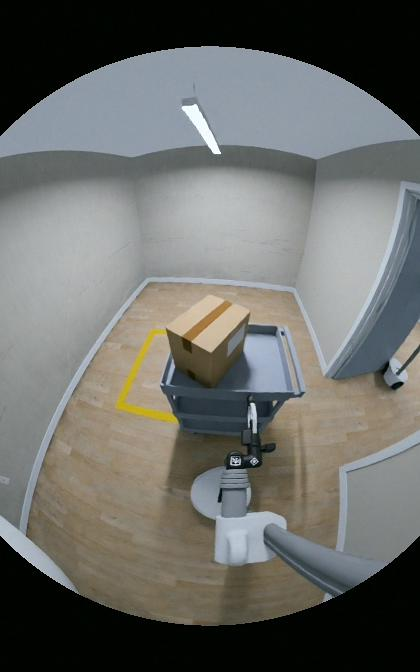

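Request:
move(
  blocking=false,
  r2={"base":{"translate_m":-0.05,"strafe_m":0.05},"pace":"slow"},
  cameras=[],
)

Request:
wait(
  seconds=3,
  cameras=[],
)

Request:
move(
  blocking=false,
  r2={"base":{"translate_m":0.34},"pace":"slow","contact_limits":{"translate_m":0.4}},
  cameras=[],
)

Request:
wait(
  seconds=6,
  cameras=["r2_head_camera","r2_head_left_camera"],
)

Scene clock: 705.00 s.
move: r2 moving
r1: as last shown
r1.lidar_m: 4.65 3.39 2.10 1.88 1.88 0.25 0.30 2.11 1.53 2.65 2.87 3.43
r1.servo_current: wrist_yaw_rad=39(65) wrist_pitch_rad=46(52) wrist_roll_rad=52(52) gripper_m=46(46)
r1.wrist_depth_mm: - - - - - - - / - - - - - - - / - - - - - - - / - - - - - - - / - - - - - - - / - - - 203 - - - / - - 188 164 145 - -
r2.base_odometry: x=-2.161 y=-5.254 heading=+2.686
r2.turned_by_wheels: +0.000
r2.turned_by_imu: +0.001
r2.base_tilt: forward=-0.7 right=+0.1
r2.lidar_m: 0.45 0.50 1.78 1.70 1.89 1.71 1.66 1.42 1.09 1.05 1.59 0.50
r2.base_status: translate_m moving; strafe_m moving
r2.joint_positions: lift_m=+0.656 arm_m=+0.000 wrist_yaw_rad=-0.001 wrist_pitch_rad=-0.001 wrist_roll_rad=+1.569 gripper_m=-0.019
r2.joint_status: not commanded
r2.measured_speeds: translate_m=-0.035 strafe_m=+0.036 rotate_rad=+0.002 lift_m=+0.000 arm_m=+0.000 wrist_yaw_rad=+0.000 wrist_pitch_rad=+0.000 wrist_roll_rad=+0.000
r2.motor_effort: lift_m=+15(15) arm_m=+4(4) wheel_0=-9(9) wheel_1=+4(7) wheel_2=+8(8)
r2.servo_current: wrist_yaw_rad=39(52) wrist_pitch_rad=39(46) wrist_roll_rad=52(52) gripper_m=85(85)
r2.hand_pose: x=+0.4592 y=-0.0877 z=+0.8348 quat_wxyz=(+0.708, +0.707, -0.001, +0.000) (m; r2's base frame)
r2.wrist_depth_mm: - - - 233 244 1537 1042 / - - - 235 236 1537 - / - - - 237 - 683 - / - - - 239 - 691 - / - 539 477 241 - 699 - / - 421 186 201 178 699 - / - 362 364 - - - -
pictures: none
No camera images: "cameras" was empty.

Scene clock: 706.43 s.
earlier move: r2 done
r1.base_odometry: x=-1.601 y=+0.671 heading=-3.122
r1.turned_by_wheels: +0.000
r1.turned_by_imu: +0.000
r1.base_tilt: forward=-1.6 right=+1.2
r1.lidar_m: 4.64 3.37 2.09 1.87 1.88 0.25 0.30 2.08 1.53 2.62 2.87 3.45
r1.base_status: not commanded
r1.joint_positions: lift_m=+1.150 arm_m=+0.000 wrist_yaw_rad=-0.002 wrist_pitch_rad=+0.001 wrist_roll_rad=+0.000 gripper_m=+0.000
r1.joint_status: not commanded
r1.measured_speeds: all 0
r1.motor_effort: lift_m=+23(23) arm_m=-4(4) wheel_0=-2(3) wheel_1=+5(6) wheel_2=+3(3)
r1.servo_current: wrist_yaw_rad=26(78) wrist_pitch_rad=39(52) wrist_roll_rad=39(65) gripper_m=46(46)
r1.hand_pose: x=+0.4592 y=-0.0879 z=+1.3276 quat_wxyz=(+1.000, +0.000, +0.000, -0.001) (m; r1's base frame)
r1.wrist_depth_mm: - - - - - - - / - - - - - - - / - - - - - - - / - - - - - - - / - - - - - - - / - - - 203 - - - / - - 187 164 145 - -
r2.base_odometry: x=-2.142 y=-5.309 heading=+2.687
r2.turned_by_wheels: +0.000
r2.turned_by_imu: +0.000
r2.base_tilt: forward=-0.6 right=+0.1
r2.lidar_m: 0.50 0.53 1.72 1.70 1.83 1.63 1.62 1.46 1.14 1.10 1.66 0.52
r2.base_status: done
r2.joint_positions: lift_m=+0.656 arm_m=+0.000 wrist_yaw_rad=-0.001 wrist_pitch_rad=-0.001 wrist_roll_rad=+1.569 gripper_m=-0.019
r2.joint_status: not commanded
r2.measured_speeds: all 0
r2.motor_effort: lift_m=+15(15) arm_m=+4(4) wheel_0=-3(11) wheel_1=+4(7) wheel_2=+7(9)
r2.servo_current: wrist_yaw_rad=46(59) wrist_pitch_rad=46(46) wrist_roll_rad=46(59) gripper_m=78(85)
r2.hand_pose: x=+0.4592 y=-0.0877 z=+0.8348 quat_wxyz=(+0.708, +0.707, -0.001, +0.000) (m; r2's base frame)
r2.wrist_depth_mm: - - - 274 - 1618 462 / - - - 276 - 723 - / - - - 281 - 732 - / - - - 283 - 723 - / - 500 477 285 - 732 - / - 407 187 201 179 750 - / - 351 342 - - 124 -
wait: 1.43 of 3 s (r2 has come to rest)
pictures: none
No camera images: "cameras" was empty.

Scene clock: 706.93 s.
move: r2 moving
r1: as last shown
r1.base_tilt: forward=-1.6 right=+1.3
r1.lidar_m: 4.64 3.44 2.09 1.86 1.88 0.25 0.30 2.09 1.52 2.64 2.85 3.45
r1.motor_effort: lift_m=+23(23) arm_m=-4(4) wheel_0=-2(2) wheel_1=+5(6) wheel_2=+3(3)
r1.servo_current: wrist_yaw_rad=59(65) wrist_pitch_rad=46(46) wrist_roll_rad=46(65) gripper_m=39(46)
r2.base_odometry: x=-2.152 y=-5.304 heading=+2.687
r2.turned_by_wheels: +0.000
r2.turned_by_imu: +0.000
r2.base_tilt: forward=-0.7 right=+0.1
r2.lidar_m: 0.50 0.50 1.72 1.68 1.83 1.70 1.64 1.47 1.13 1.09 1.64 0.53
r2.base_status: translate_m moving
r2.joint_positions: lift_m=+0.656 arm_m=+0.000 wrist_yaw_rad=-0.001 wrist_pitch_rad=-0.001 wrist_roll_rad=+1.569 gripper_m=-0.019
r2.joint_status: not commanded
r2.measured_speeds: translate_m=+0.049 strafe_m=+0.000 rotate_rad=+0.002 lift_m=+0.000 arm_m=+0.000 wrist_yaw_rad=+0.000 wrist_pitch_rad=+0.000 wrist_roll_rad=+0.000
r2.motor_effort: lift_m=+15(15) arm_m=+4(4) wheel_0=+7(8) wheel_1=+6(7) wheel_2=-10(11)
r2.servo_current: wrist_yaw_rad=46(59) wrist_pitch_rad=46(46) wrist_roll_rad=52(59) gripper_m=78(78)
r2.contact_limits: translate_m 0.4
r2.hand_pose: x=+0.4592 y=-0.0877 z=+0.8348 quat_wxyz=(+0.708, +0.707, -0.001, +0.000) (m; r2's base frame)
r2.wrist_depth_mm: - - - 263 - 1661 466 / - - - 267 - 676 - / - - - 268 - 715 - / - - - 271 - 723 - / - 488 473 273 - 732 - / - 402 186 202 180 732 - / - 343 343 - - - -
pictures: none
No camera images: "cameras" was empty.

Scene clock: 711.13 s.
earlier move: r2 done
r1.base_odometry: x=-1.601 y=+0.671 heading=-3.122
r1.turned_by_wheels: +0.000
r1.turned_by_imu: +0.000
r1.base_tilt: forward=-1.6 right=+1.3
r1.lidar_m: 4.65 3.42 2.08 1.87 1.89 0.25 0.31 2.13 1.51 2.63 2.85 3.43
r1.base_status: not commanded
r1.joint_positions: lift_m=+1.150 arm_m=+0.000 wrist_yaw_rad=-0.002 wrist_pitch_rad=+0.001 wrist_roll_rad=+0.000 gripper_m=+0.000
r1.joint_status: not commanded
r1.measured_speeds: all 0
r1.motor_effort: lift_m=+23(23) arm_m=-4(4) wheel_0=-2(3) wheel_1=+5(6) wheel_2=+3(3)
r1.servo_current: wrist_yaw_rad=65(78) wrist_pitch_rad=39(59) wrist_roll_rad=46(72) gripper_m=46(52)
r1.hand_pose: x=+0.4592 y=-0.0879 z=+1.3276 quat_wxyz=(+1.000, +0.000, +0.000, -0.001) (m; r1's base frame)
r1.wrist_depth_mm: - - - - - - - / - - - - - - - / - - - - - - - / - - - - - - - / - - - - - - - / - - - 202 - - - / - - 187 164 145 - -
r2.base_odometry: x=-2.447 y=-5.160 heading=+2.687
r2.turned_by_wheels: +0.000
r2.turned_by_imu: +0.000
r2.base_tilt: forward=-0.7 right=+0.1
r2.lidar_m: 0.36 0.34 1.70 1.65 1.78 2.00 1.96 1.51 1.15 1.16 1.43 0.51
r2.base_status: done
r2.joint_positions: lift_m=+0.656 arm_m=+0.000 wrist_yaw_rad=-0.003 wrist_pitch_rad=-0.001 wrist_roll_rad=+1.569 gripper_m=-0.019
r2.joint_status: not commanded
r2.measured_speeds: all 0
r2.motor_effort: lift_m=+15(15) arm_m=+4(5) wheel_0=+5(10) wheel_1=+4(8) wheel_2=-6(16)
r2.servo_current: wrist_yaw_rad=46(65) wrist_pitch_rad=33(52) wrist_roll_rad=46(59) gripper_m=72(91)
r2.contact_limits: translate_m 0.4
r2.hand_pose: x=+0.4590 y=-0.0882 z=+0.8348 quat_wxyz=(+0.708, +0.707, -0.001, -0.001) (m; r2's base frame)
r2.wrist_depth_mm: - - - 355 379 377 370 / - - - 320 - 1708 452 / - - - 293 - 1708 - / - - - 267 - 723 - / - - - 247 - 723 - / - - 187 202 180 661 - / - 334 320 - - 609 -
wait: 4.20 of 6 s (r2 has come to rest)
pictures: r2_head_camera, r2_head_left_camera
Images, in order (width x height): r2_head_camera 420x560, r2_head_left_camera 420x672.

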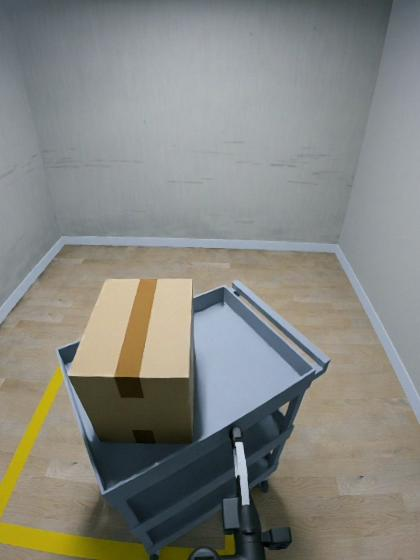

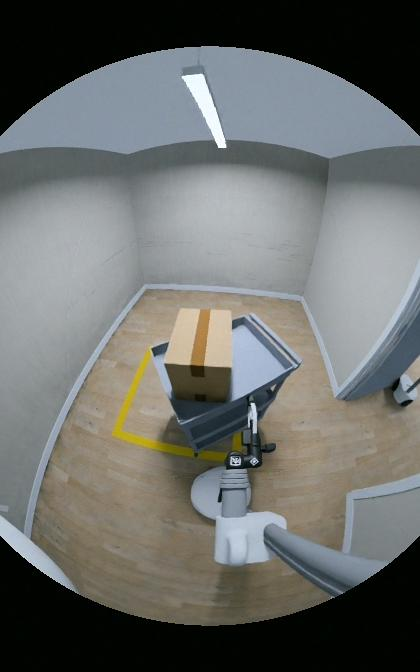

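Request:
move(
  blocking=false,
  r2={"base":{"translate_m":-0.2},"pace":"default"},
  cameras=[],
)

Request:
wait(
  seconds=3,
  cameras=[],
)

Request:
move(
  blocking=false,
  r2={"base":{"strafe_m":0.25}},
  cameras=[],
)

Request:
wait(
  seconds=3,
  cameras=["r2_head_camera"],
)

Request:
move(
  blocking=false,
  r2={"base":{"translate_m":0.27},"pace":"slow","contact_limits":{"translate_m":0.4}},
  cameras=[],
)

Request:
wait(
  seconds=6,
  cameras=["r2_head_camera","r2_head_left_camera"],
)

Scene clock: 719.90 s.
move: r2 moving
r1: as last shown
r1.lidar_m: 4.67 3.39 2.11 1.87 1.89 0.25 0.30 2.11 1.52 2.64 2.85 3.45
r1.motor_effort: lift_m=+23(23) arm_m=-4(4) wheel_0=-2(3) wheel_1=+6(6) wheel_2=+3(3)
r1.servo_current: wrist_yaw_rad=52(59) wrist_pitch_rad=39(46) wrist_roll_rad=46(52) gripper_m=39(52)
r1.wrist_depth_mm: - - - - - - - / - - - - - - - / - - - - - - - / - - - - - - - / - - - - - - - / - - - 204 - - - / - - 187 164 145 - -
r2.base_odometry: x=-2.419 y=-5.173 heading=+2.687
r2.turned_by_wheels: +0.000
r2.turned_by_imu: +0.000
r2.base_tilt: forward=-0.7 right=+0.1
r2.lidar_m: 0.39 0.38 1.70 1.64 1.80 1.98 1.93 1.48 1.15 1.15 1.47 0.54
r2.base_status: translate_m moving
r2.joint_positions: lift_m=+0.656 arm_m=+0.000 wrist_yaw_rad=-0.003 wrist_pitch_rad=-0.001 wrist_roll_rad=+1.569 gripper_m=-0.019
r2.joint_status: not commanded
r2.measured_speeds: translate_m=-0.120 strafe_m=+0.001 rotate_rad=+0.000 lift_m=+0.000 arm_m=+0.000 wrist_yaw_rad=+0.000 wrist_pitch_rad=+0.000 wrist_roll_rad=+0.000
r2.motor_effort: lift_m=+15(15) arm_m=+4(4) wheel_0=-5(8) wheel_1=-9(9) wheel_2=+12(12)
r2.servo_current: wrist_yaw_rad=39(65) wrist_pitch_rad=39(46) wrist_roll_rad=46(52) gripper_m=78(78)
r2.hand_pose: x=+0.4590 y=-0.0882 z=+0.8348 quat_wxyz=(+0.708, +0.707, -0.001, -0.001) (m; r2's base frame)
r2.wrist_depth_mm: - - - 384 394 397 394 / - - - 347 - 1661 466 / - - - 315 - 1708 - / - - - 291 - 723 - / - - - 268 - 723 - / - 525 186 202 180 691 - / 349 330 332 - - - -
pictures: none
No camera images: "cameras" was empty.

Scene clock: 721.47 s.
earlier move: r2 done
r1.base_odometry: x=-1.601 y=+0.671 heading=-3.122
r1.turned_by_wheels: +0.000
r1.turned_by_imu: +0.000
r1.base_tilt: forward=-1.6 right=+1.3
r1.lidar_m: 4.65 3.36 2.09 1.85 1.88 0.25 0.30 2.14 1.52 2.64 2.87 3.46
r1.base_status: not commanded
r1.joint_positions: lift_m=+1.150 arm_m=+0.000 wrist_yaw_rad=-0.002 wrist_pitch_rad=+0.001 wrist_roll_rad=+0.000 gripper_m=+0.000
r1.joint_status: not commanded
r1.measured_speeds: all 0
r1.motor_effort: lift_m=+23(23) arm_m=-4(4) wheel_0=-2(3) wheel_1=+6(6) wheel_2=+2(3)
r1.servo_current: wrist_yaw_rad=65(65) wrist_pitch_rad=46(52) wrist_roll_rad=52(72) gripper_m=39(52)
r1.hand_pose: x=+0.4592 y=-0.0879 z=+1.3276 quat_wxyz=(+1.000, +0.000, +0.000, -0.001) (m; r1's base frame)
r1.wrist_depth_mm: - - - - - - - / - - - - - - - / - - - - - - - / - - - - - - - / - - - - - - - / - - - 203 - - - / - - 188 164 145 - -
r2.base_odometry: x=-2.267 y=-5.247 heading=+2.687
r2.turned_by_wheels: +0.000
r2.turned_by_imu: +0.000
r2.base_tilt: forward=-0.7 right=+0.1
r2.lidar_m: 0.53 0.54 1.71 1.67 1.80 1.80 1.76 1.47 1.14 1.10 1.58 0.75
r2.base_status: done
r2.joint_positions: lift_m=+0.656 arm_m=+0.000 wrist_yaw_rad=-0.003 wrist_pitch_rad=-0.001 wrist_roll_rad=+1.569 gripper_m=-0.019
r2.joint_status: not commanded
r2.measured_speeds: all 0
r2.motor_effort: lift_m=+15(15) arm_m=+4(4) wheel_0=-3(10) wheel_1=-3(9) wheel_2=+3(13)
r2.servo_current: wrist_yaw_rad=46(65) wrist_pitch_rad=39(46) wrist_roll_rad=39(59) gripper_m=78(85)
r2.hand_pose: x=+0.4590 y=-0.0882 z=+0.8348 quat_wxyz=(+0.708, +0.707, -0.001, -0.001) (m; r2's base frame)
r2.wrist_depth_mm: - - - - - 1661 1160 / - - - 564 - 1464 1118 / - - - 508 - 676 508 / - - - 462 - - 459 / - - - 427 - - 424 / - - 187 201 178 - - / - 418 418 - - - -
wait: 1.57 of 3 s (r2 has come to rest)
pictures: none
No camera images: "cameras" was empty.

Scene clock: 721.97 s.
move: r2 moving
r1: as last shown
r1.lidar_m: 4.65 3.38 2.11 1.85 1.87 0.25 0.31 2.11 1.54 2.63 2.86 3.46
r1.motor_effort: lift_m=+23(23) arm_m=-4(4) wheel_0=-2(2) wheel_1=+5(6) wheel_2=+3(3)
r1.servo_current: wrist_yaw_rad=52(59) wrist_pitch_rad=46(52) wrist_roll_rad=46(65) gripper_m=39(46)
r1.wrist_depth_mm: - - - - - - - / - - - - - - - / - - - - - - - / - - - - - - - / - - - - - - - / - - - 204 - - - / - - 187 164 145 - -
r2.base_odometry: x=-2.283 y=-5.280 heading=+2.687
r2.turned_by_wheels: +0.000
r2.turned_by_imu: +0.000
r2.base_tilt: forward=-0.7 right=+0.0
r2.lidar_m: 0.54 0.52 1.65 1.64 1.77 1.80 1.76 1.53 1.16 1.16 1.59 0.73
r2.base_status: strafe_m moving
r2.joint_positions: lift_m=+0.656 arm_m=+0.000 wrist_yaw_rad=-0.003 wrist_pitch_rad=-0.001 wrist_roll_rad=+1.569 gripper_m=-0.019
r2.joint_status: not commanded
r2.measured_speeds: translate_m=-0.001 strafe_m=+0.140 rotate_rad=+0.004 lift_m=+0.000 arm_m=+0.000 wrist_yaw_rad=+0.000 wrist_pitch_rad=+0.000 wrist_roll_rad=+0.000
r2.motor_effort: lift_m=+15(15) arm_m=+4(4) wheel_0=-12(14) wheel_1=+10(12) wheel_2=-1(2)
r2.servo_current: wrist_yaw_rad=46(52) wrist_pitch_rad=39(46) wrist_roll_rad=46(59) gripper_m=72(78)
r2.hand_pose: x=+0.4590 y=-0.0882 z=+0.8348 quat_wxyz=(+0.708, +0.707, -0.001, -0.001) (m; r2's base frame)
r2.wrist_depth_mm: - - - - - 1618 1160 / - - - 539 - 559 1042 / - - - 488 - 723 484 / - - - 445 - - 439 / - - - 413 - - 413 / - 421 187 202 178 - - / - 418 418 - - 124 -
pictures: none
No camera images: "cameras" was empty.

Scene clock: 723.63 s.
earlier move: r2 done
r1.base_odometry: x=-1.601 y=+0.671 heading=-3.122
r1.turned_by_wheels: +0.000
r1.turned_by_imu: +0.000
r1.base_tilt: forward=-1.6 right=+1.3
r1.lidar_m: 4.64 3.41 2.10 1.87 1.87 0.25 0.30 2.13 1.54 2.60 2.87 3.44
r1.base_status: not commanded
r1.joint_positions: lift_m=+1.150 arm_m=+0.000 wrist_yaw_rad=-0.002 wrist_pitch_rad=+0.001 wrist_roll_rad=+0.000 gripper_m=+0.000
r1.joint_status: not commanded
r1.measured_speeds: all 0
r1.motor_effort: lift_m=+23(23) arm_m=-4(4) wheel_0=-3(3) wheel_1=+6(6) wheel_2=+2(3)
r1.servo_current: wrist_yaw_rad=46(65) wrist_pitch_rad=39(52) wrist_roll_rad=46(65) gripper_m=39(52)
r1.hand_pose: x=+0.4592 y=-0.0879 z=+1.3276 quat_wxyz=(+1.000, +0.000, +0.000, -0.001) (m; r1's base frame)
r1.wrist_depth_mm: - - - - - - - / - - - - - - - / - - - - - - - / - - - - - - - / - - - - - - - / - - - 203 - - - / - - 187 164 145 - -
r2.base_odometry: x=-2.377 y=-5.472 heading=+2.687
r2.turned_by_wheels: +0.000
r2.turned_by_imu: +0.000
r2.base_tilt: forward=-0.6 right=+0.1
r2.lidar_m: 0.51 1.89 1.45 1.43 1.50 1.81 1.74 1.77 1.39 1.35 1.77 0.60
r2.base_status: done
r2.joint_positions: lift_m=+0.656 arm_m=+0.000 wrist_yaw_rad=-0.003 wrist_pitch_rad=-0.001 wrist_roll_rad=+1.569 gripper_m=-0.019
r2.joint_status: not commanded
r2.measured_speeds: all 0
r2.motor_effort: lift_m=+15(15) arm_m=+4(5) wheel_0=-1(14) wheel_1=+1(12) wheel_2=+0(2)
r2.servo_current: wrist_yaw_rad=46(65) wrist_pitch_rad=46(46) wrist_roll_rad=39(59) gripper_m=78(78)
r2.hand_pose: x=+0.4590 y=-0.0882 z=+0.8348 quat_wxyz=(+0.708, +0.707, -0.001, -0.001) (m; r2's base frame)
r2.wrist_depth_mm: - - - 427 - - 427 / - - - 384 - - - / - 410 410 351 - - - / - 418 415 324 - 798 - / - 418 418 297 - 759 - / - 421 186 200 170 - - / - - - - - 634 1098
wait: 1.67 of 3 s (r2 has come to rest)
pictures: r2_head_camera
Images, in order (width x height): r2_head_camera 420x560.

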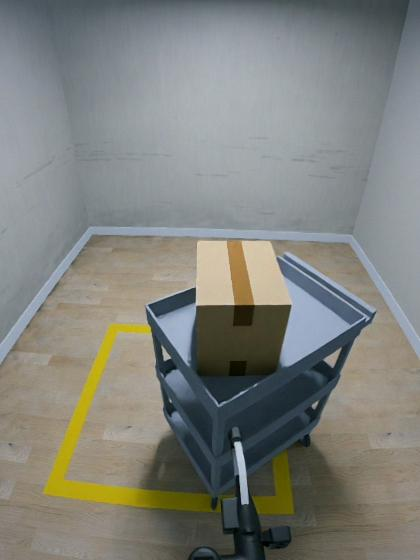

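Scene clock: 724.13 s.
move: r2 moving
r1: as last shown
r1.lidar_m: 4.66 3.40 2.10 1.86 1.86 0.25 0.30 2.11 1.52 2.62 2.86 3.45
r1.motor_effort: lift_m=+23(23) arm_m=-4(4) wheel_0=-2(3) wheel_1=+5(6) wheel_2=+3(3)
r1.servo_current: wrist_yaw_rad=46(59) wrist_pitch_rad=33(46) wrist_roll_rad=59(59) gripper_m=46(46)
r1.wrist_depth_mm: - - - - - - - / - - - - - - - / - - - - - - - / - - - - - - - / - - - - - - - / - - - 202 - - - / - - 188 164 145 - -
r2.base_odometry: x=-2.388 y=-5.467 heading=+2.687
r2.turned_by_wheels: +0.000
r2.turned_by_imu: +0.000
r2.base_tilt: forward=-0.7 right=+0.0
r2.lidar_m: 0.51 1.90 1.47 1.42 1.55 1.77 1.75 1.79 1.39 1.35 1.79 0.57
r2.base_status: translate_m moving
r2.joint_positions: lift_m=+0.656 arm_m=+0.000 wrist_yaw_rad=-0.003 wrist_pitch_rad=-0.001 wrist_roll_rad=+1.569 gripper_m=-0.019
r2.joint_status: not commanded
r2.measured_speeds: translate_m=+0.048 strafe_m=+0.000 rotate_rad=+0.000 lift_m=+0.000 arm_m=+0.000 wrist_yaw_rad=+0.000 wrist_pitch_rad=+0.000 wrist_roll_rad=+0.000
r2.motor_effort: lift_m=+15(15) arm_m=+4(5) wheel_0=+6(7) wheel_1=+5(7) wheel_2=-9(10)
r2.servo_current: wrist_yaw_rad=39(52) wrist_pitch_rad=33(46) wrist_roll_rad=46(52) gripper_m=78(85)
r2.contact_limits: translate_m 0.4
r2.hand_pose: x=+0.4590 y=-0.0882 z=+0.8348 quat_wxyz=(+0.708, +0.707, -0.001, -0.001) (m; r2's base frame)
r2.wrist_depth_mm: - - - 410 - - 413 / - - - 370 - - - / - 399 399 338 - - - / - 402 404 312 - 798 - / - 407 407 287 - 741 - / - 413 186 201 170 - - / - - - - - 1576 1078
pictures: none
No camera images: "cameras" was empty.

Scene clock: 727.60 s.
earlier move: r2 done
r1.base_odometry: x=-1.601 y=+0.671 heading=-3.122
r1.turned_by_wheels: +0.000
r1.turned_by_imu: +0.000
r1.base_tilt: forward=-1.6 right=+1.3
r1.lidar_m: 4.65 3.40 2.09 1.87 1.89 0.25 0.29 2.42 1.53 2.61 2.87 3.45
r1.base_status: not commanded
r1.joint_positions: lift_m=+1.150 arm_m=+0.000 wrist_yaw_rad=-0.002 wrist_pitch_rad=+0.001 wrist_roll_rad=+0.000 gripper_m=+0.000
r1.joint_status: not commanded
r1.measured_speeds: all 0
r1.motor_effort: lift_m=+23(23) arm_m=-4(4) wheel_0=-2(3) wheel_1=+5(6) wheel_2=+3(3)
r1.servo_current: wrist_yaw_rad=33(72) wrist_pitch_rad=46(52) wrist_roll_rad=59(72) gripper_m=39(52)
r1.hand_pose: x=+0.4592 y=-0.0879 z=+1.3276 quat_wxyz=(+1.000, +0.000, +0.000, -0.001) (m; r1's base frame)
r1.wrist_depth_mm: - - - - - - - / - - - - - - - / - - - - - - - / - - - - - - - / - - - - - - - / - - - 204 - - - / - - 187 164 145 - -
r2.base_odometry: x=-2.619 y=-5.354 heading=+2.687
r2.turned_by_wheels: +0.000
r2.turned_by_imu: +0.000
r2.base_tilt: forward=-0.7 right=+0.1
r2.lidar_m: 0.41 0.74 1.41 1.41 1.51 2.04 2.00 1.84 1.42 1.41 1.62 0.51
r2.base_status: done
r2.joint_positions: lift_m=+0.656 arm_m=+0.000 wrist_yaw_rad=-0.003 wrist_pitch_rad=-0.001 wrist_roll_rad=+1.569 gripper_m=-0.019
r2.joint_status: not commanded
r2.measured_speeds: all 0
r2.motor_effort: lift_m=+15(15) arm_m=+5(5) wheel_0=+5(9) wheel_1=+4(8) wheel_2=-7(15)
r2.servo_current: wrist_yaw_rad=52(59) wrist_pitch_rad=39(52) wrist_roll_rad=39(59) gripper_m=78(85)
r2.contact_limits: translate_m 0.4
r2.hand_pose: x=+0.4590 y=-0.0883 z=+0.8348 quat_wxyz=(+0.708, +0.707, -0.002, -0.001) (m; r2's base frame)
r2.wrist_depth_mm: - - - 387 - 676 - / - - - 340 - 723 - / - - - 303 - - - / 338 338 336 274 - 788 - / 336 336 336 249 - 732 - / 336 336 186 202 179 683 - / 332 334 334 - - 615 -
wait: 3.47 of 6 s (r2 has come to rest)
pictures: r2_head_camera, r2_head_left_camera
Images, in order (width x height): r2_head_camera 420x560, r2_head_left_camera 420x672.

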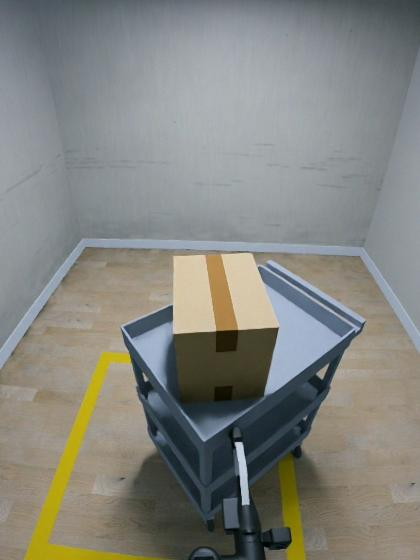

